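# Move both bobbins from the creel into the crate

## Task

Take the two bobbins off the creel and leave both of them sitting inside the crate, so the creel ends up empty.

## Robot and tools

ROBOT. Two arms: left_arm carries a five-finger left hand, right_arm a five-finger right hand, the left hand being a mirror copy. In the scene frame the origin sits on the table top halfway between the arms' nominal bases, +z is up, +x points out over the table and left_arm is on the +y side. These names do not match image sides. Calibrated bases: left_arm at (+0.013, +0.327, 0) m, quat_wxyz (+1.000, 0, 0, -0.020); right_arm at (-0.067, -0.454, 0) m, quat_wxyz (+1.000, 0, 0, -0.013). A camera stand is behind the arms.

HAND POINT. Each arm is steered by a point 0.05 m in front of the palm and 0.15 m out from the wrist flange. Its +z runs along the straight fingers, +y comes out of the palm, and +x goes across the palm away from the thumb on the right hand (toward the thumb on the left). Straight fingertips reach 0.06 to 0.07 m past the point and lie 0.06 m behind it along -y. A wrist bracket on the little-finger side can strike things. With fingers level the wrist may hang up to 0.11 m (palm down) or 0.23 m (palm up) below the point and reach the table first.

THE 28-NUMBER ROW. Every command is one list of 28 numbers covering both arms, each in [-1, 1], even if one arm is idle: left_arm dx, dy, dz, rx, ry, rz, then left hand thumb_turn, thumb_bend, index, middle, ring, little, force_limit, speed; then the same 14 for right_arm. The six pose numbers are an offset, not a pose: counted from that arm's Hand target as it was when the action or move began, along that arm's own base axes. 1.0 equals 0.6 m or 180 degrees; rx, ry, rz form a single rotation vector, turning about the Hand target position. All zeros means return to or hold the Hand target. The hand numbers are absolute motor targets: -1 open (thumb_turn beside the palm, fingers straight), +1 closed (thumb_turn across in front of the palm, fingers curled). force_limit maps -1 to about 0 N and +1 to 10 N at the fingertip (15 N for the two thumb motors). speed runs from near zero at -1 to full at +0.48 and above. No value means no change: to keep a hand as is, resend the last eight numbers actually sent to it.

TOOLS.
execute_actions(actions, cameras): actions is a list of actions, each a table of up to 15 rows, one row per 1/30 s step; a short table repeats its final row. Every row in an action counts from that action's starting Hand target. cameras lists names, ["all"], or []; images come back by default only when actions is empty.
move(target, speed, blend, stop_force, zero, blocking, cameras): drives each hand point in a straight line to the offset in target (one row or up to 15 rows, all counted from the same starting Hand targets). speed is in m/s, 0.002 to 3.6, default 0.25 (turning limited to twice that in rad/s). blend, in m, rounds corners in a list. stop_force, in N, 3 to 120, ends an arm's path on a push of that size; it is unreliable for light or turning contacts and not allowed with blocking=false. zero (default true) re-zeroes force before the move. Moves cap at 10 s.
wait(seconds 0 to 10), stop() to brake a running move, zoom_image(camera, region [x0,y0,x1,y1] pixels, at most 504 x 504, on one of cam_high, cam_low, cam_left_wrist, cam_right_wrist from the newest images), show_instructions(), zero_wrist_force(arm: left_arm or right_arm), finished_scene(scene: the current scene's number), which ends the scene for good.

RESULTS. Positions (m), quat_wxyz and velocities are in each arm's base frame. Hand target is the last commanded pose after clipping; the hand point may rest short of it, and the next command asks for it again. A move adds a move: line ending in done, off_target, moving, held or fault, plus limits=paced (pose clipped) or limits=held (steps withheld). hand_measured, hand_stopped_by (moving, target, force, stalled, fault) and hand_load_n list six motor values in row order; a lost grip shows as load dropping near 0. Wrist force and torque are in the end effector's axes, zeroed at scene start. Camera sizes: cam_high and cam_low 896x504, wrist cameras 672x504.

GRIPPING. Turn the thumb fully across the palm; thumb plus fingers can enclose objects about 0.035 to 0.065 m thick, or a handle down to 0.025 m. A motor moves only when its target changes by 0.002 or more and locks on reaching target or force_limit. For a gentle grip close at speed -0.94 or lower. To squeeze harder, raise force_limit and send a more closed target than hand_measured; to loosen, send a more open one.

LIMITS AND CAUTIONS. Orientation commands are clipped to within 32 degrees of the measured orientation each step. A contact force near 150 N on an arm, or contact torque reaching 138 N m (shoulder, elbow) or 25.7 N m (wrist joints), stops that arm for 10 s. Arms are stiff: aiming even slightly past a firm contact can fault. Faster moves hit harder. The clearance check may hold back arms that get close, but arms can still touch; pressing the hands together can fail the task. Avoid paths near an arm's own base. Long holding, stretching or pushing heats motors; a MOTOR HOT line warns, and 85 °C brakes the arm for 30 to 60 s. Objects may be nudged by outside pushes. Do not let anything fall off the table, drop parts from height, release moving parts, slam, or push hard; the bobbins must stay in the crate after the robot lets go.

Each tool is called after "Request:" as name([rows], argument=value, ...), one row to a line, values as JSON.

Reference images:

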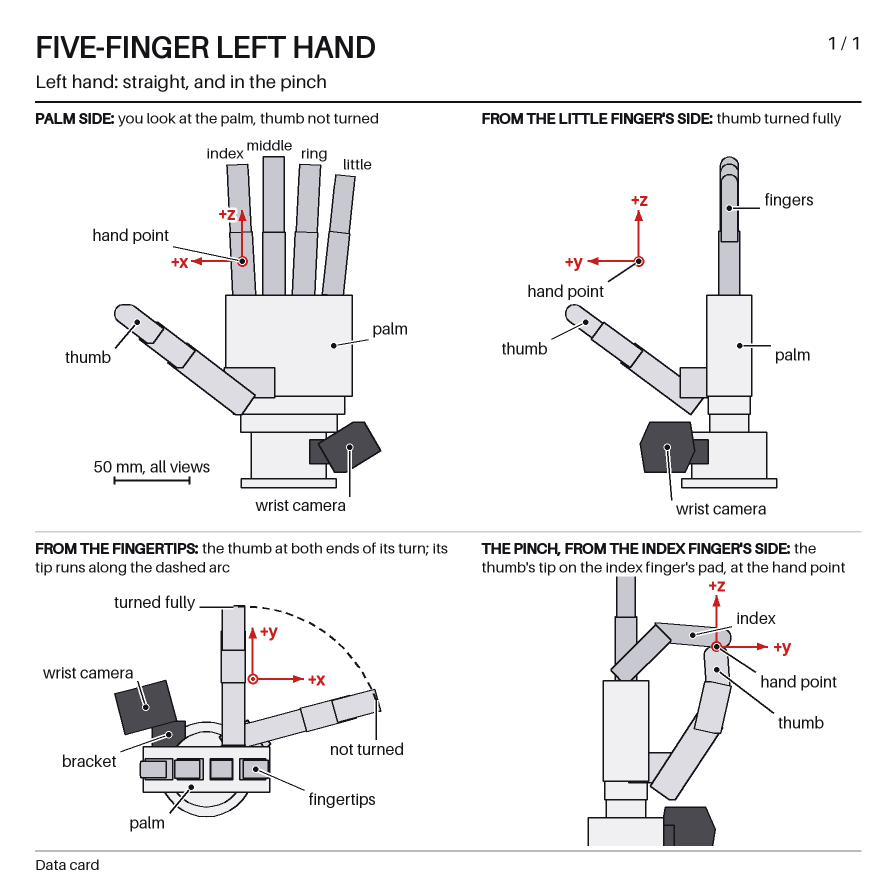

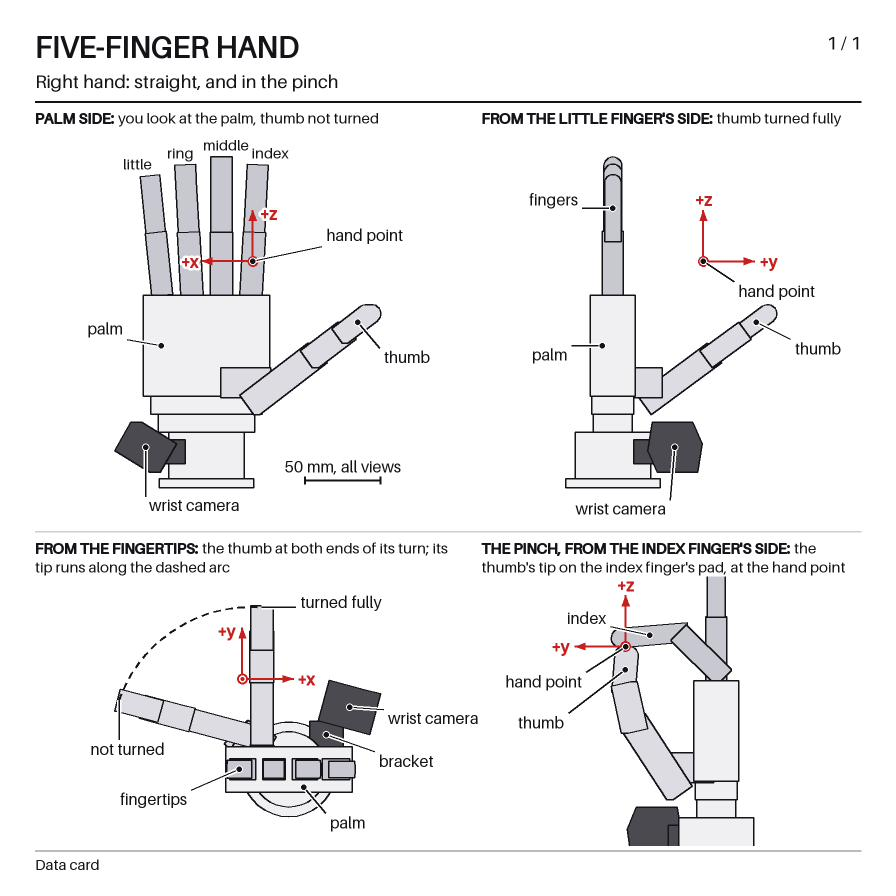

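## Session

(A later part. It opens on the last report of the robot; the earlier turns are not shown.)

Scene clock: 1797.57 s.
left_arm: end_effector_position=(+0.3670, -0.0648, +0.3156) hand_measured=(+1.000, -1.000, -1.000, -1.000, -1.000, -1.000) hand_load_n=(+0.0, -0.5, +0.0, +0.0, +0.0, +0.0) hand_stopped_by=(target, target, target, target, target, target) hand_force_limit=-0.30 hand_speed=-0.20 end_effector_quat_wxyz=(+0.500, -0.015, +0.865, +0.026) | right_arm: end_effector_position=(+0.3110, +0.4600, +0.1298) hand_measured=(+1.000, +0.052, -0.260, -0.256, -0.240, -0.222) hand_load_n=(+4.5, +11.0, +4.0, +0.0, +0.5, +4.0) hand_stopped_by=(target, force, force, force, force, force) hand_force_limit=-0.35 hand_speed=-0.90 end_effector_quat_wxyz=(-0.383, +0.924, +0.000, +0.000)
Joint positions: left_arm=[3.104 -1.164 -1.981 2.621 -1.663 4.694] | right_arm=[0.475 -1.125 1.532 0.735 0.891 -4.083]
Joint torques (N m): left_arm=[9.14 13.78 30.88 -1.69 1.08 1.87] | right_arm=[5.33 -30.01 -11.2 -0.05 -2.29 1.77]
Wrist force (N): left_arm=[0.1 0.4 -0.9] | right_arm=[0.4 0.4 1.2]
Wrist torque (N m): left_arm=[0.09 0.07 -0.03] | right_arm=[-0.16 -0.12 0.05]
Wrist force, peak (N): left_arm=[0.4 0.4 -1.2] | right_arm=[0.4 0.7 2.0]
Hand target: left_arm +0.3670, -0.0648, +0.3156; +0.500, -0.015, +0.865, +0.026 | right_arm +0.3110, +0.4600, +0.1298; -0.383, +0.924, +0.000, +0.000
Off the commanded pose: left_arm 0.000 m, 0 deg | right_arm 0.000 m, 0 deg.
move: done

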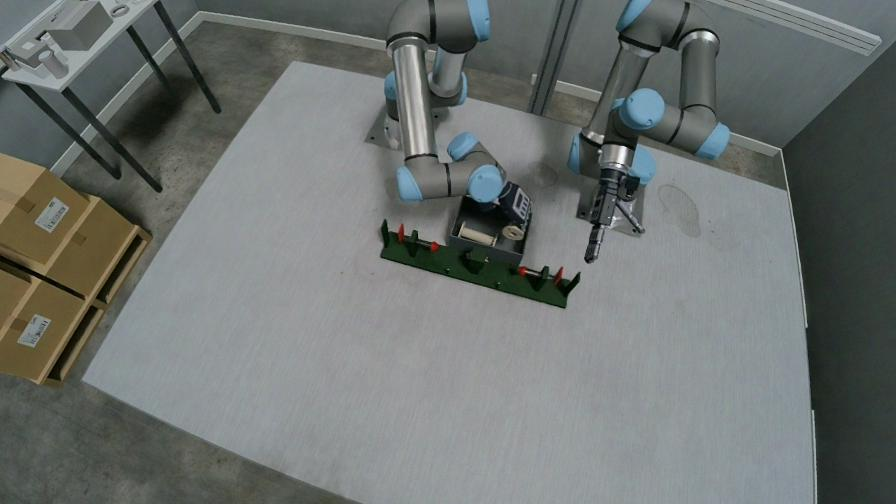

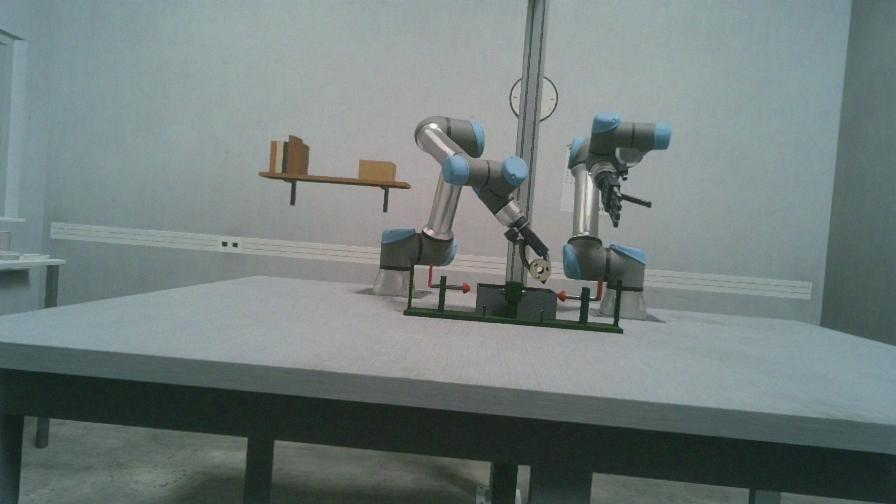

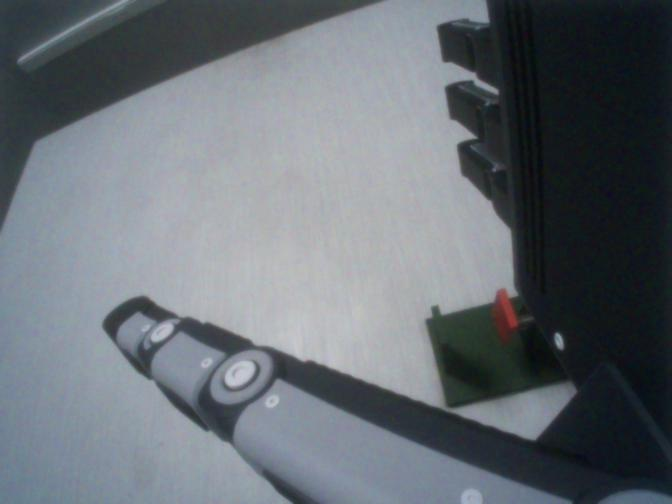

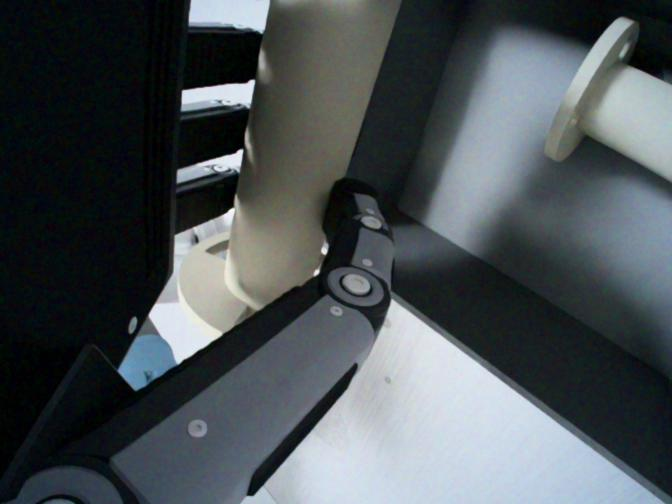

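Request:
move([
  [0,0,0,0,0,0,1,-1,-1,-1,-1,-1,-0.3,-0.2,0,-0.0133,0,0,0,0,1,0.7,0.5,0.5,0.5,0.5,-0.35,-0.9],
  [0,0,0,0,0,0,1,-1,-1,-1,-1,-1,-0.3,-0.2,0,-0.0133,-0.08,0,0,0,1,0.7,0.5,0.5,0.5,0.5,-0.35,-0.9],
], speed=0.03, stop_force=4, cameras=["all"])

Request:
zoom_image(camera="cam_high", region=[430, 160, 570, 280])

Request:
zoom_image(camera="cam_low", region=[440, 230, 600, 340])

Scene clock: 1863.37 s.
left_arm: end_effector_position=(+0.3670, -0.0648, +0.3156) hand_measured=(+1.000, -1.000, -1.000, -1.000, -1.000, -1.000) hand_load_n=(+0.0, +0.0, +0.0, +0.0, +0.0, +0.0) hand_stopped_by=(target, target, target, target, target, target) hand_force_limit=-0.30 hand_speed=-0.20 end_effector_quat_wxyz=(+0.500, -0.015, +0.865, +0.026) | right_arm: end_effector_position=(+0.3110, +0.4520, +0.0818) hand_measured=(+1.000, +0.052, -0.260, -0.256, -0.240, -0.222) hand_load_n=(+4.5, +11.0, +4.0, +0.0, +0.5, +4.0) hand_stopped_by=(target, force, force, force, force, force) hand_force_limit=-0.35 hand_speed=-0.90 end_effector_quat_wxyz=(-0.383, +0.924, +0.000, +0.000)
Joint positions: left_arm=[3.104 -1.164 -1.981 2.621 -1.663 4.694] | right_arm=[0.459 -1.084 1.609 0.629 0.884 -4.102]
Joint torques (N m): left_arm=[6.98 13.64 30.18 -1.52 0.67 0.97] | right_arm=[-4.93 -29.72 -9.33 -0.12 -2.94 1.62]
Wrist force (N): left_arm=[0.1 0.4 -0.8] | right_arm=[0.0 0.8 1.7]
Wrist torque (N m): left_arm=[0.08 0.09 -0.03] | right_arm=[-0.13 -0.08 0.10]
Wrist force, peak (N): left_arm=[0.1 0.5 -1.4] | right_arm=[0.5 0.3 2.0]
Hand target: left_arm +0.3670, -0.0648, +0.3156; +0.500, -0.015, +0.865, +0.026 | right_arm +0.3110, +0.4520, +0.0818; -0.383, +0.924, +0.000, +0.000
Off the commanded pose: left_arm 0.000 m, 0 deg | right_arm 0.000 m, 0 deg.
move: done

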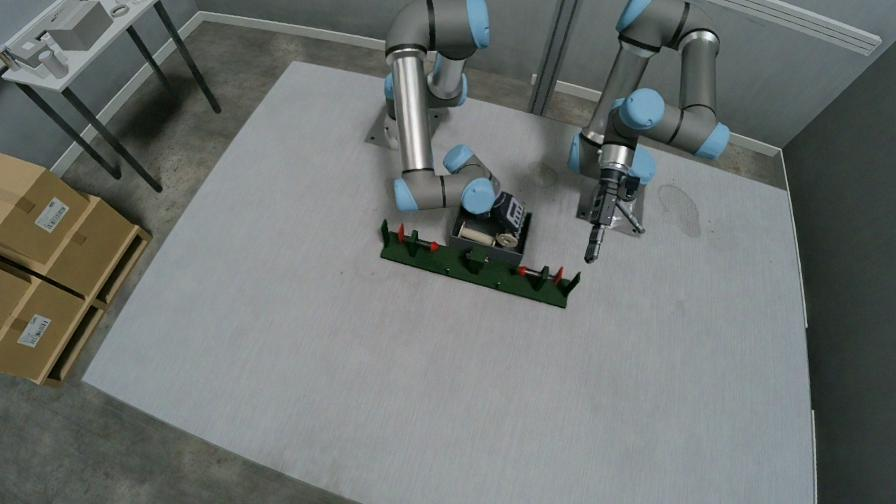

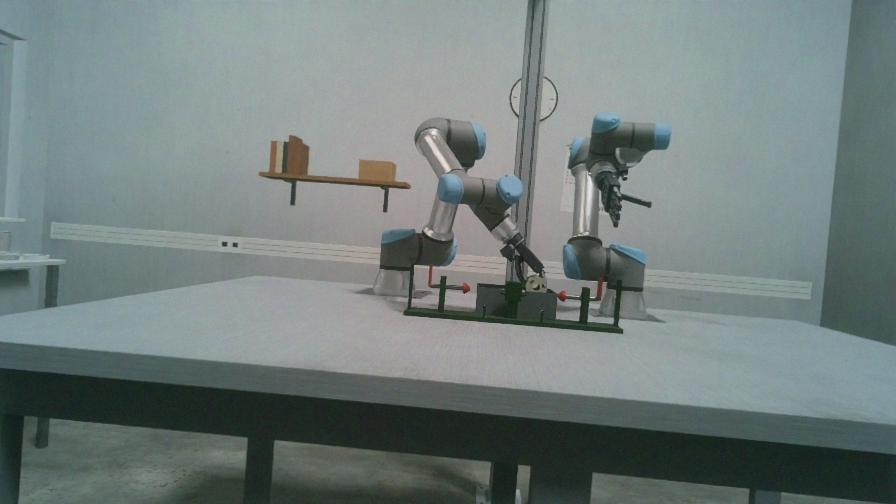

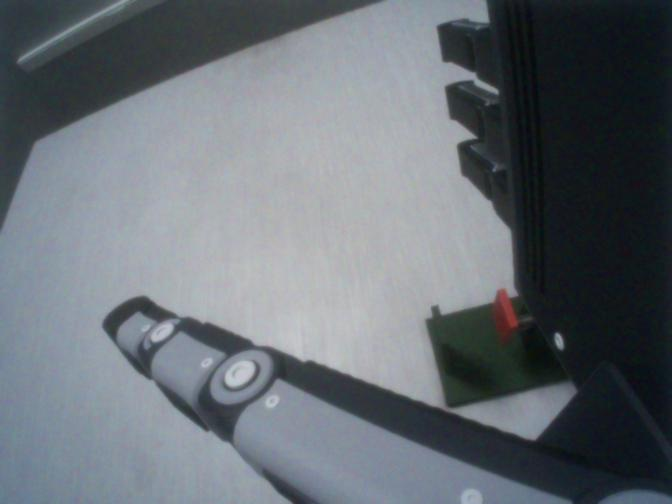

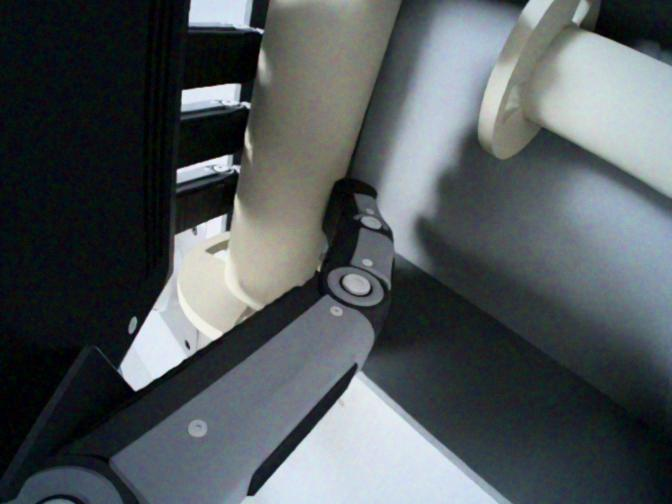

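Scaled by 3.600 from the camera's 896x504 image, which has a finer 1280x720 frame.

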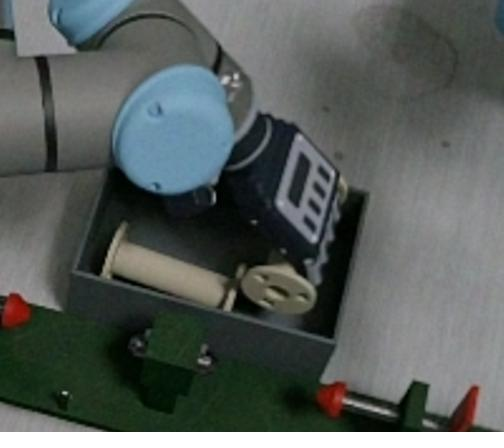

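Scaled by 3.150 from the camera's 896x504 image, which has a finer 1280x720 frame.

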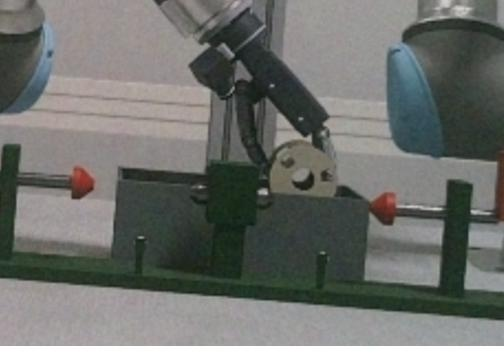

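Request:
move([
  [0,0,0,0,0,0,1,-1,-1,-1,-1,-1,-0.3,-0.2,0,0.01,0,0,0,0,1,0.7,0.5,0.5,0.5,0.5,-0.35,-0.9],
  [0,0,0,0,0,0,1,-1,-1,-1,-1,-1,-0.3,-0.2,0,0.01,-0.0447,0,0,0,1,0.7,0.5,0.5,0.5,0.5,-0.35,-0.9],
], speed=0.02, stop_force=4, cameras=["all"])

Request:
zoom_image(camera="cam_high", region=[430, 160, 570, 280])

Request:
zoom_image(camera="cam_low", region=[440, 230, 600, 340])

Scene clock: 1880.43 s.
left_arm: end_effector_position=(+0.3670, -0.0648, +0.3156) hand_measured=(+1.000, -1.000, -1.000, -1.000, -1.000, -1.000) hand_load_n=(+0.0, +0.0, +0.0, +0.0, +0.0, +0.0) hand_stopped_by=(target, target, target, target, target, target) hand_force_limit=-0.30 hand_speed=-0.20 end_effector_quat_wxyz=(+0.500, -0.015, +0.865, +0.026) | right_arm: end_effector_position=(+0.3110, +0.4580, +0.0550) hand_measured=(+1.000, +0.052, -0.260, -0.256, -0.240, -0.222) hand_load_n=(+4.0, +11.0, +4.0, +0.0, +0.5, +4.0) hand_stopped_by=(target, force, force, force, force, force) hand_force_limit=-0.35 hand_speed=-0.90 end_effector_quat_wxyz=(-0.383, +0.924, +0.000, +0.000)
Joint positions: left_arm=[3.104 -1.164 -1.981 2.621 -1.663 4.694] | right_arm=[0.471 -1.044 1.622 0.567 0.889 -4.088]
Joint torques (N m): left_arm=[7.52 11.85 30.29 -1.51 0.62 0.65] | right_arm=[7.57 -30.52 -9.08 0.08 0.64 1.99]
Wrist force (N): left_arm=[0.2 0.3 -0.8] | right_arm=[0.5 0.7 1.7]
Wrist torque (N m): left_arm=[0.07 0.07 -0.02] | right_arm=[-0.15 -0.15 0.07]
Wrist force, peak (N): left_arm=[0.3 0.7 -1.1] | right_arm=[0.1 0.7 2.0]
Hand target: left_arm +0.3670, -0.0648, +0.3156; +0.500, -0.015, +0.865, +0.026 | right_arm +0.3110, +0.4580, +0.0550; -0.383, +0.924, +0.000, +0.000
Off the commanded pose: left_arm 0.000 m, 0 deg | right_arm 0.000 m, 0 deg.
move: done

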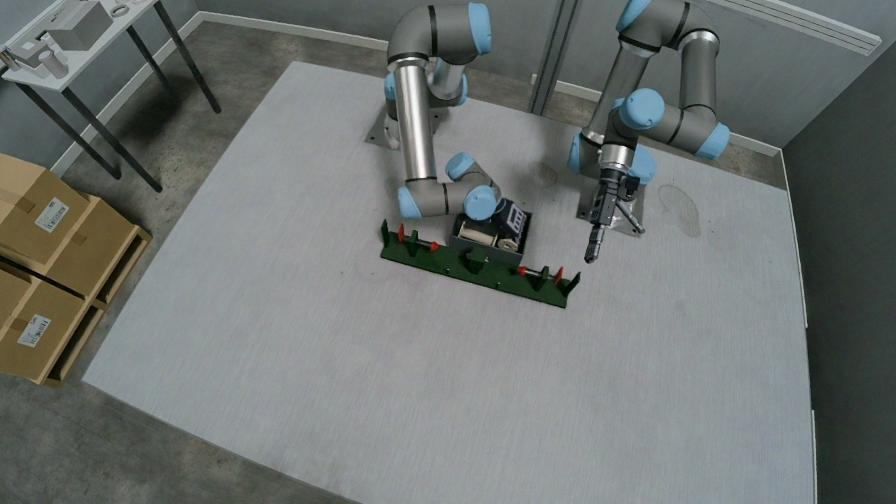

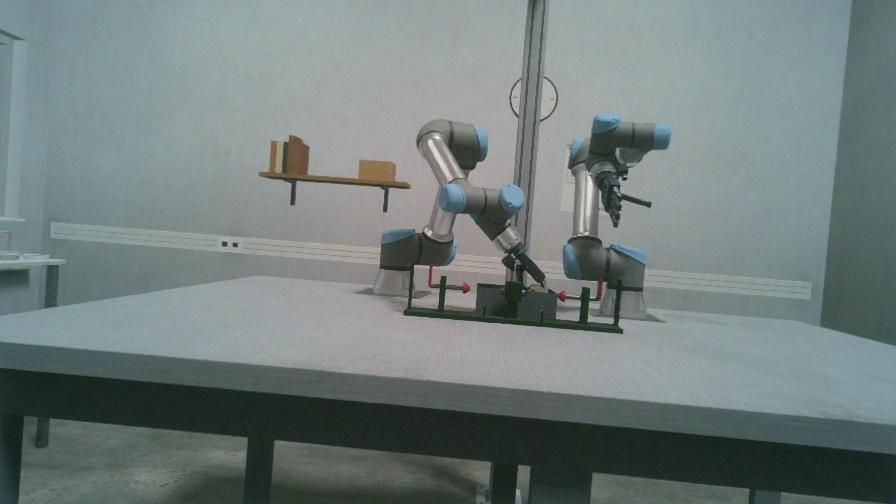

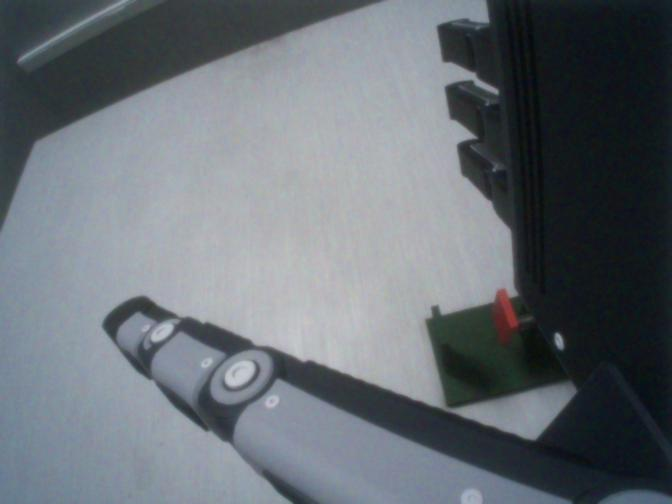

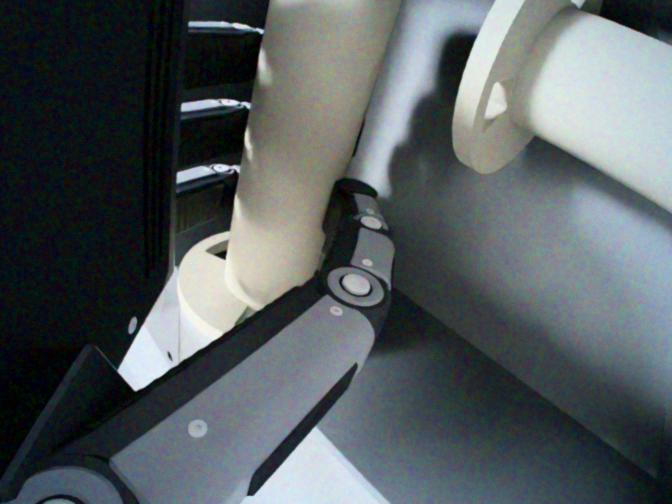

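Scaled by 3.600 from the camera's 896x504 image, which has a finer 1280x720 frame.

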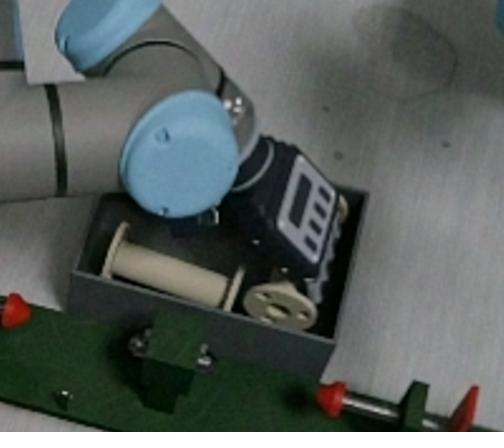

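Scaled by 3.150 from the camera's 896x504 image, which has a finer 1280x720 frame.

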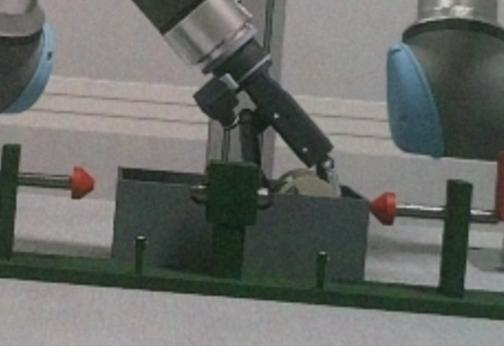

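Good alignment; continue to floor contact.

Request:
move(target=[0,0,0,0,0,0,1,-1,-1,-1,-1,-1,-0.3,-0.2,0,0,-0.0467,0,0,0,1,0.7,0.5,0.5,0.5,0.5,-0.35,-0.9], speed=0.015, stop_force=4, cameras=["cam_high","cam_low","cam_right_wrist"])

Request:
zoom_image(camera="cam_high", region=[430, 160, 570, 280])

Scene clock: 1891.57 s.
left_arm: end_effector_position=(+0.3670, -0.0648, +0.3156) hand_measured=(+1.000, -1.000, -1.000, -1.000, -1.000, -1.000) hand_load_n=(+0.0, +0.0, +0.0, +0.0, +0.0, +0.0) hand_stopped_by=(target, target, target, target, target, target) hand_force_limit=-0.30 hand_speed=-0.20 end_effector_quat_wxyz=(+0.500, -0.015, +0.865, +0.026) | right_arm: end_effector_position=(+0.3110, +0.4580, +0.0329) hand_measured=(+1.000, +0.052, -0.260, -0.256, -0.240, -0.222) hand_load_n=(+4.5, +11.0, +4.0, +0.0, +0.5, +3.5) hand_stopped_by=(target, force, force, force, force, force) hand_force_limit=-0.35 hand_speed=-0.90 end_effector_quat_wxyz=(-0.383, +0.924, +0.000, +0.000)
Joint positions: left_arm=[3.104 -1.164 -1.981 2.621 -1.663 4.694] | right_arm=[0.471 -1.015 1.641 0.518 0.889 -4.088]
Joint torques (N m): left_arm=[6.29 13.33 30.31 -1.6 0.44 0.56] | right_arm=[4.48 -48.21 -26.26 3.29 0.64 -1.57]
Wrist force (N): left_arm=[0.2 0.4 -1.0] | right_arm=[0.7 -1.8 -0.1]
Wrist torque (N m): left_arm=[0.08 0.07 -0.02] | right_arm=[-0.10 -0.09 0.00]
Wrist force, peak (N): left_arm=[0.4 0.5 -1.2] | right_arm=[0.4 -11.5 -8.4]
Hand target: left_arm +0.3670, -0.0648, +0.3156; +0.500, -0.015, +0.865, +0.026 | right_arm +0.3110, +0.4580, +0.0329; -0.383, +0.924, +0.000, +0.000 (not the last commanded pose)
Off the commanded pose: left_arm 0.000 m, 0 deg | right_arm 0.006 m, 0 deg.
move: contact (right_arm)
Images, in order (width x height): cam_high 896x504, cam_low 896x504, cam_right_wrist 672x504.

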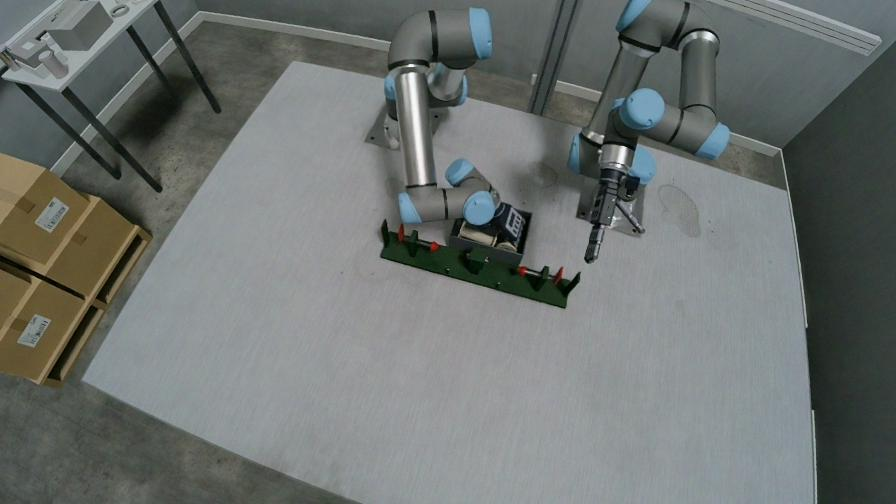

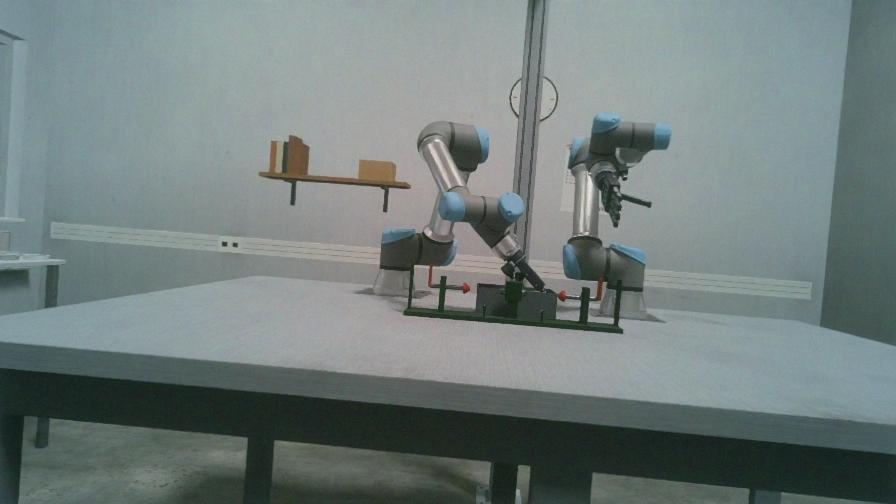

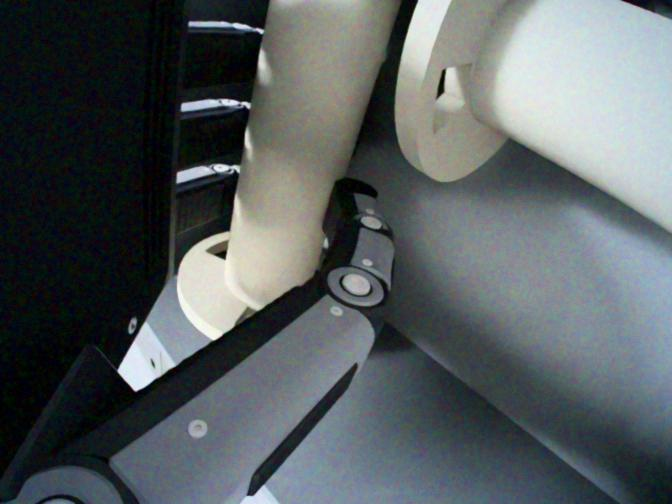

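Scaled by 3.600 from the camera's 896x504 image, which has a finer 1280x720 frame.

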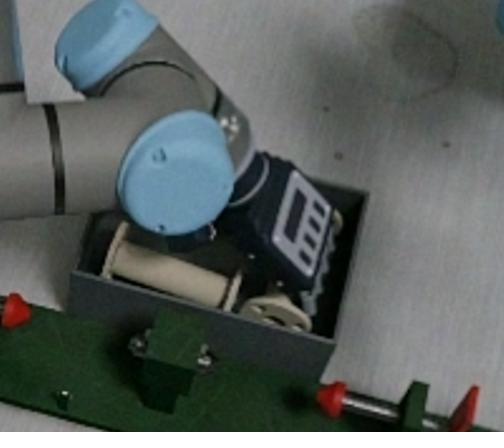

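Request:
move([
  [0,0,0,0,0,0,1,-1,-1,-1,-1,-1,-0.3,-0.2,0,0,0.005,0,0,0,1,0.7,0.5,0.5,0.5,0.5,-0.35,-0.9],
  [0,0,0,0,0,0,1,-1,-1,-1,-1,-1,-0.3,-0.2,0,0,0.005,0,0,0,1,0.7,-0.6,-0.6,-0.6,-0.6,-0.35,-0.85],
], speed=0.03, cameras=["cam_high","cam_low","cam_right_wrist"])

Request:
zoom_image(camera="cam_high", region=[430, 160, 570, 280])

Scene clock: 1904.87 s.
left_arm: end_effector_position=(+0.3670, -0.0648, +0.3156) hand_measured=(+1.000, -1.000, -1.000, -1.000, -1.000, -1.000) hand_load_n=(+0.0, +0.0, +0.0, +0.0, +0.0, +0.0) hand_stopped_by=(target, target, target, target, target, target) hand_force_limit=-0.30 hand_speed=-0.20 end_effector_quat_wxyz=(+0.500, -0.015, +0.865, +0.026) | right_arm: end_effector_position=(+0.3110, +0.4580, +0.0359) hand_measured=(+1.000, +0.054, -0.600, -0.600, -0.600, -0.600) hand_load_n=(+0.0, +0.0, +0.0, -1.0, +0.0, +0.0) hand_stopped_by=(target, force, target, target, target, target) hand_force_limit=-0.35 hand_speed=-0.85 end_effector_quat_wxyz=(-0.383, +0.924, +0.000, +0.000)
Joint positions: left_arm=[3.104 -1.164 -1.981 2.621 -1.663 4.694] | right_arm=[0.471 -1.019 1.639 0.525 0.889 -4.088]
Joint torques (N m): left_arm=[6.84 12.97 29.84 -1.41 0.5 0.48] | right_arm=[5.46 -48.23 -26.24 1.7 -2.52 -1.24]
Wrist force (N): left_arm=[0.2 0.4 -0.9] | right_arm=[0.3 0.9 1.0]
Wrist torque (N m): left_arm=[0.08 0.08 -0.02] | right_arm=[-0.16 -0.12 0.06]
Wrist force, peak (N): left_arm=[0.3 0.6 -1.2] | right_arm=[0.2 3.3 0.2]
Hand target: left_arm +0.3670, -0.0648, +0.3156; +0.500, -0.015, +0.865, +0.026 | right_arm +0.3110, +0.4580, +0.0359; -0.383, +0.924, +0.000, +0.000
Off the commanded pose: left_arm 0.000 m, 0 deg | right_arm 0.000 m, 0 deg.
move: done
Images, in order (width x height): cam_high 896x504, cam_low 896x504, cam_right_wrist 672x504.

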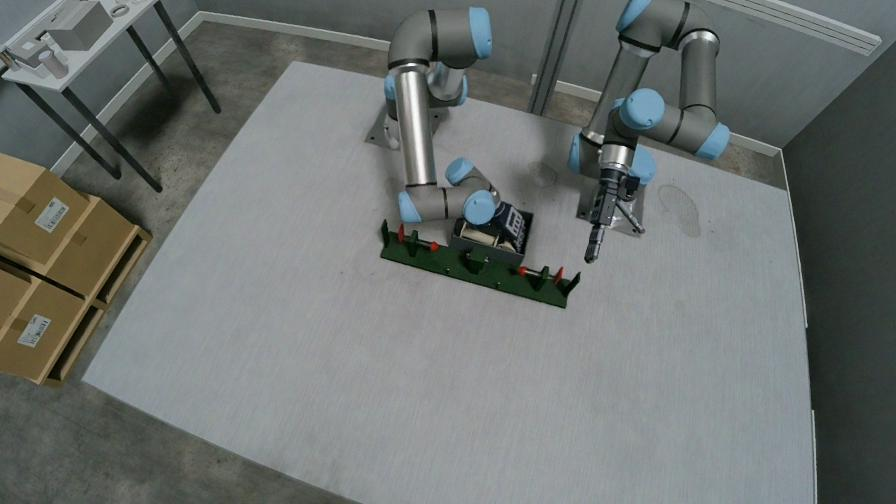

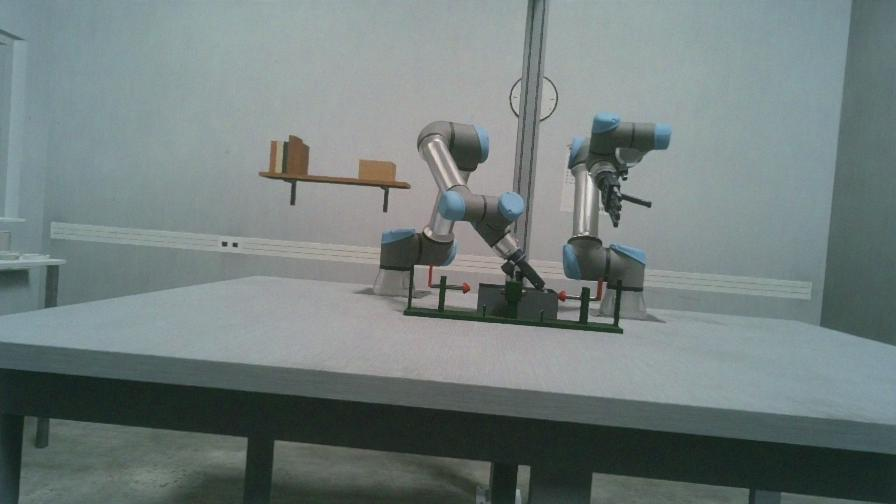

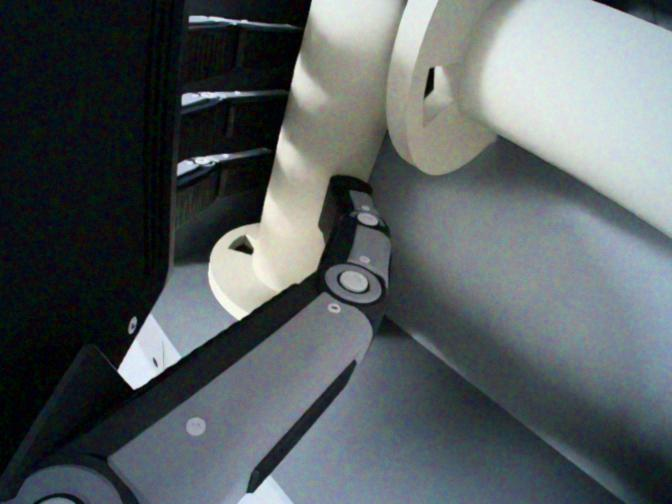

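Scaled by 3.600 from the camera's 896x504 image, which has a finer 1280x720 frame.

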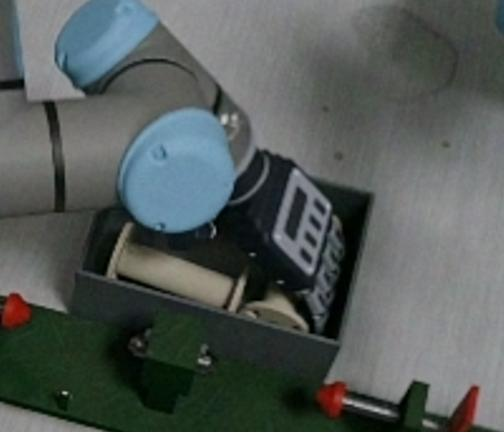

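Request:
move([
  [0,0,0,0,0,0,1,-1,-1,-1,-1,-1,-0.3,-0.2,0,0,0,0,0,0,1,-0.35,-0.6,-0.6,-0.6,-0.6,-0.35,-0.7],
  [0,0,0,0,0,0,1,-1,-1,-1,-1,-1,-0.3,-0.2,0,0,0.06,0,0,0,1,-0.35,-0.6,-0.6,-0.6,-0.6,-0.35,-0.7],
], speed=0.03, cameras=["cam_high","cam_low","cam_right_wrist"])

Request:
zoom_image(camera="cam_high", region=[430, 160, 570, 280])

Scene clock: 1921.10 s.
left_arm: end_effector_position=(+0.3670, -0.0648, +0.3156) hand_measured=(+1.000, -1.000, -1.000, -1.000, -1.000, -1.000) hand_load_n=(+0.0, -0.5, +0.0, +0.0, +0.0, +0.0) hand_stopped_by=(target, target, target, target, target, target) hand_force_limit=-0.30 hand_speed=-0.20 end_effector_quat_wxyz=(+0.500, -0.015, +0.865, +0.026) | right_arm: end_effector_position=(+0.3110, +0.4580, +0.0718) hand_measured=(+1.000, -0.350, -0.600, -0.600, -0.600, -0.600) hand_load_n=(+0.0, +0.0, +0.0, -1.0, +0.0, +0.0) hand_stopped_by=(target, target, target, target, target, target) hand_force_limit=-0.35 hand_speed=-0.70 end_effector_quat_wxyz=(-0.383, +0.924, +0.000, +0.000)
Joint positions: left_arm=[3.104 -1.164 -1.981 2.621 -1.663 4.694] | right_arm=[0.471 -1.065 1.606 0.604 0.889 -4.088]
Joint torques (N m): left_arm=[6.61 12.75 30.58 -1.37 0.28 0.09] | right_arm=[5.5 -48.2 -28.74 3.31 -2.31 0.23]
Wrist force (N): left_arm=[0.1 0.5 -1.0] | right_arm=[0.5 0.6 0.5]
Wrist torque (N m): left_arm=[0.10 0.07 -0.03] | right_arm=[-0.14 -0.12 0.05]
Wrist force, peak (N): left_arm=[0.1 0.5 -1.3] | right_arm=[0.2 1.4 0.9]
Hand target: left_arm +0.3670, -0.0648, +0.3156; +0.500, -0.015, +0.865, +0.026 | right_arm +0.3110, +0.4580, +0.0719; -0.383, +0.924, +0.000, +0.000
Off the commanded pose: left_arm 0.000 m, 0 deg | right_arm 0.000 m, 0 deg.
move: done
Images, in order (width x height): cam_high 896x504, cam_low 896x504, cam_right_wrist 672x504.

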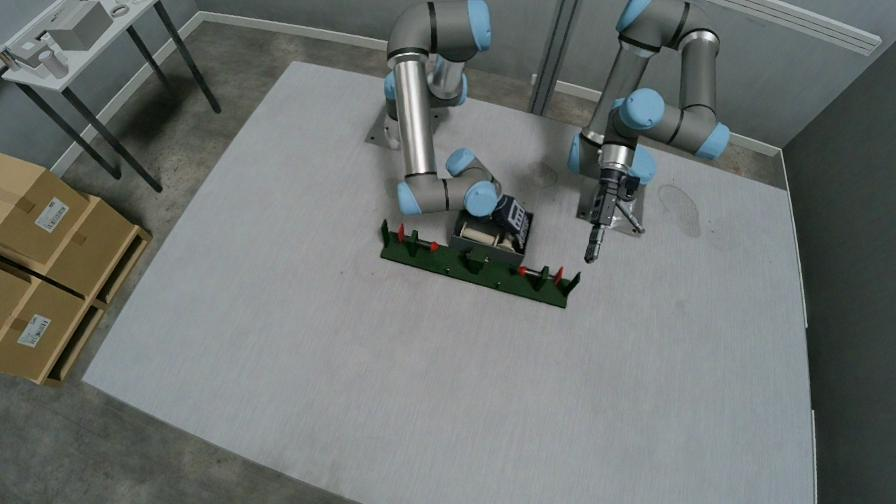

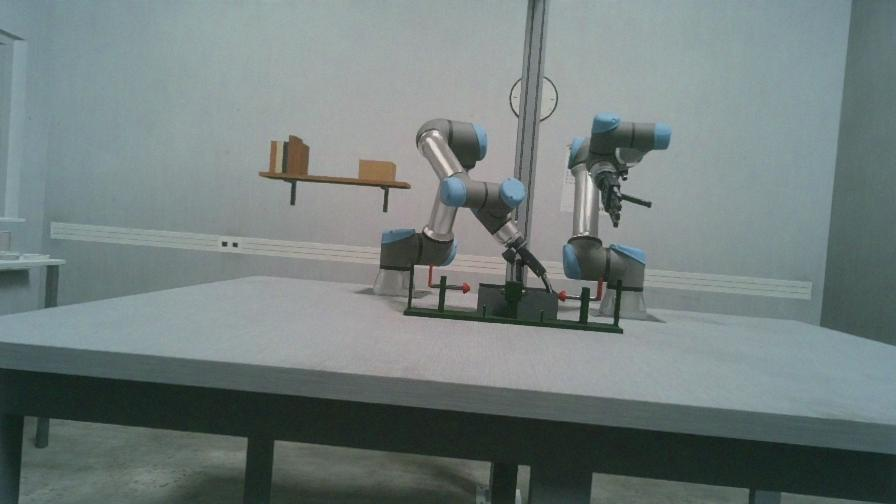

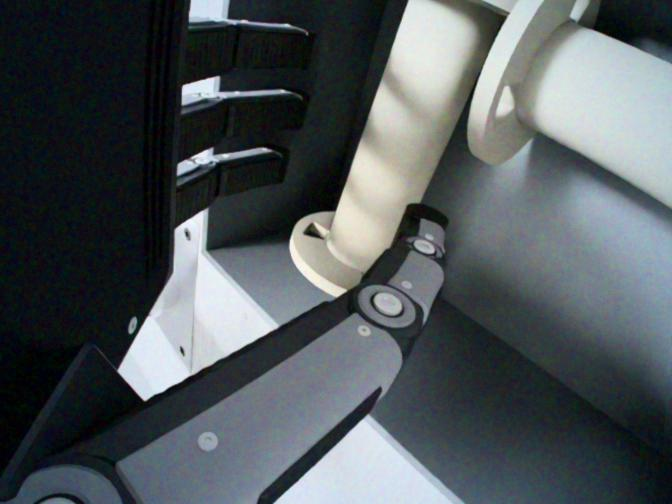

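Scaled by 3.600 from the camera's 896x504 image, which has a finer 1280x720 frame.

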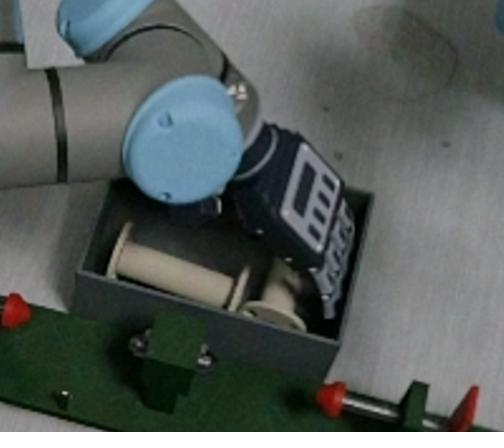

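Request:
move(target=[0,0,0,0,0,0,1,-1,-1,-1,-1,-1,-0.3,-0.2,0,0,0.25,0,0,0,1,-0.35,-0.6,-0.6,-0.6,-0.6,-0.35,-0.7], speed=0.1, cameras=["cam_high","cam_low","cam_right_wrist"])

Request:
zoom_image(camera="cam_high", region=[430, 160, 570, 280])

Scene clock: 1932.23 s.
left_arm: end_effector_position=(+0.3670, -0.0648, +0.3156) hand_measured=(+1.000, -1.000, -1.000, -1.000, -1.000, -1.000) hand_load_n=(+0.5, +0.0, +0.0, +0.0, +0.5, +0.0) hand_stopped_by=(target, target, target, target, target, target) hand_force_limit=-0.30 hand_speed=-0.20 end_effector_quat_wxyz=(+0.500, -0.015, +0.865, +0.026) | right_arm: end_effector_position=(+0.3109, +0.4580, +0.2218) hand_measured=(+1.000, -0.350, -0.600, -0.600, -0.600, -0.600) hand_load_n=(+0.0, +0.0, +0.0, +0.0, +0.0, +0.0) hand_stopped_by=(target, target, target, target, target, target) hand_force_limit=-0.35 hand_speed=-0.70 end_effector_quat_wxyz=(-0.383, +0.924, +0.000, +0.000)
Joint positions: left_arm=[3.104 -1.164 -1.981 2.621 -1.663 4.694] | right_arm=[0.471 -1.192 1.384 0.952 0.889 -4.088]
Joint torques (N m): left_arm=[6.28 12.22 29.57 -1.23 0.35 -0.03] | right_arm=[-6.73 -45.23 -31.54 3.26 0.12 -2.41]
Wrist force (N): left_arm=[-0.1 0.3 -1.0] | right_arm=[0.4 0.0 0.7]
Wrist torque (N m): left_arm=[0.08 0.11 -0.04] | right_arm=[-0.14 -0.12 0.09]
Wrist force, peak (N): left_arm=[0.1 0.7 -1.1] | right_arm=[0.1 1.0 1.3]
Hand target: left_arm +0.3670, -0.0648, +0.3156; +0.500, -0.015, +0.865, +0.026 | right_arm +0.3110, +0.4580, +0.2219; -0.383, +0.924, +0.000, +0.000
Off the commanded pose: left_arm 0.000 m, 0 deg | right_arm 0.000 m, 0 deg.
move: done
Images, in order (width x height): cam_high 896x504, cam_low 896x504, cam_right_wrist 672x504.

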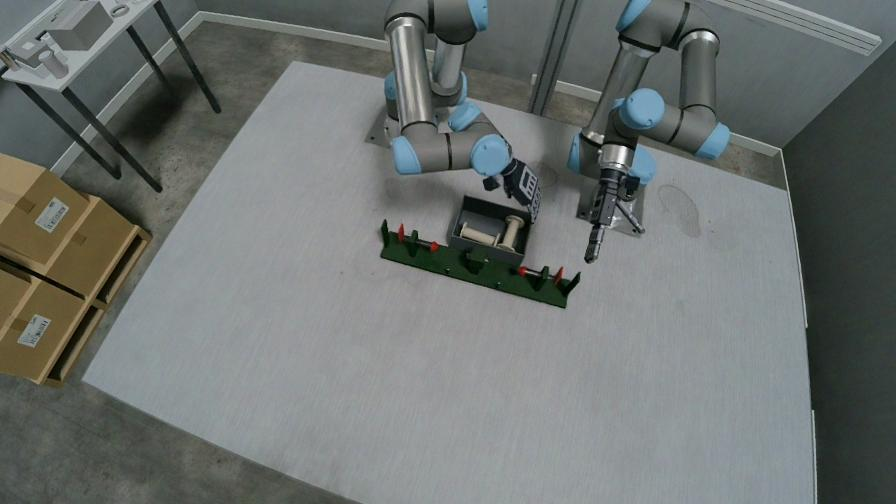

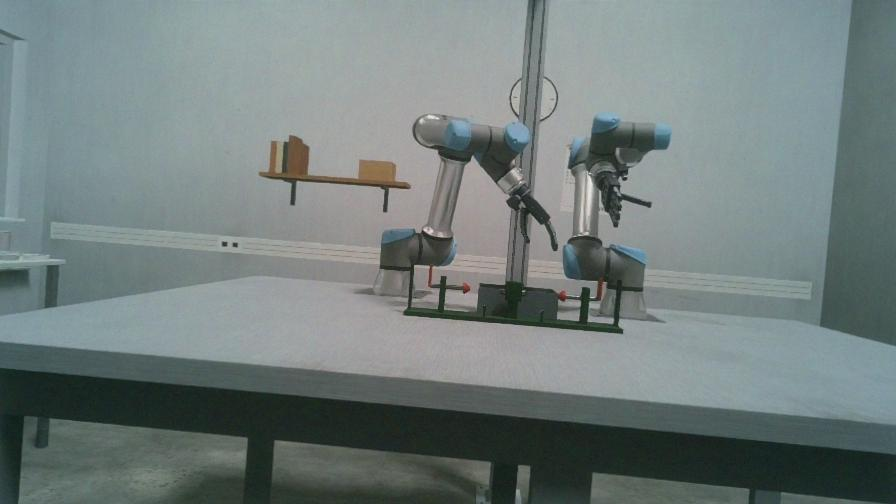

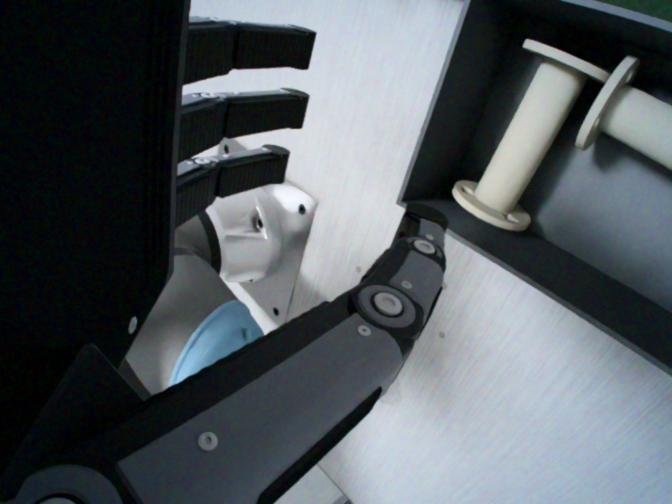

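Scaled by 3.600 from the camera's 896x504 image, which has a finer 1280x720 frame.

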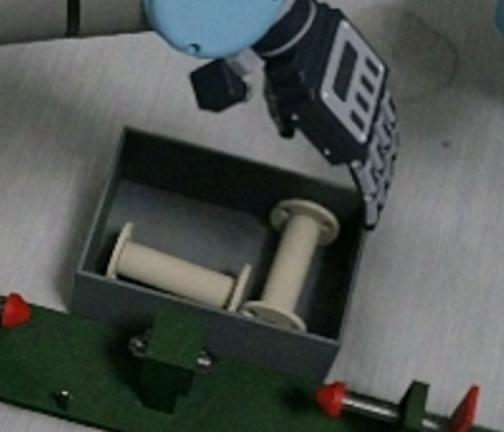

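Request:
finished_scene(scene=1)

The scene is finished: the task was done.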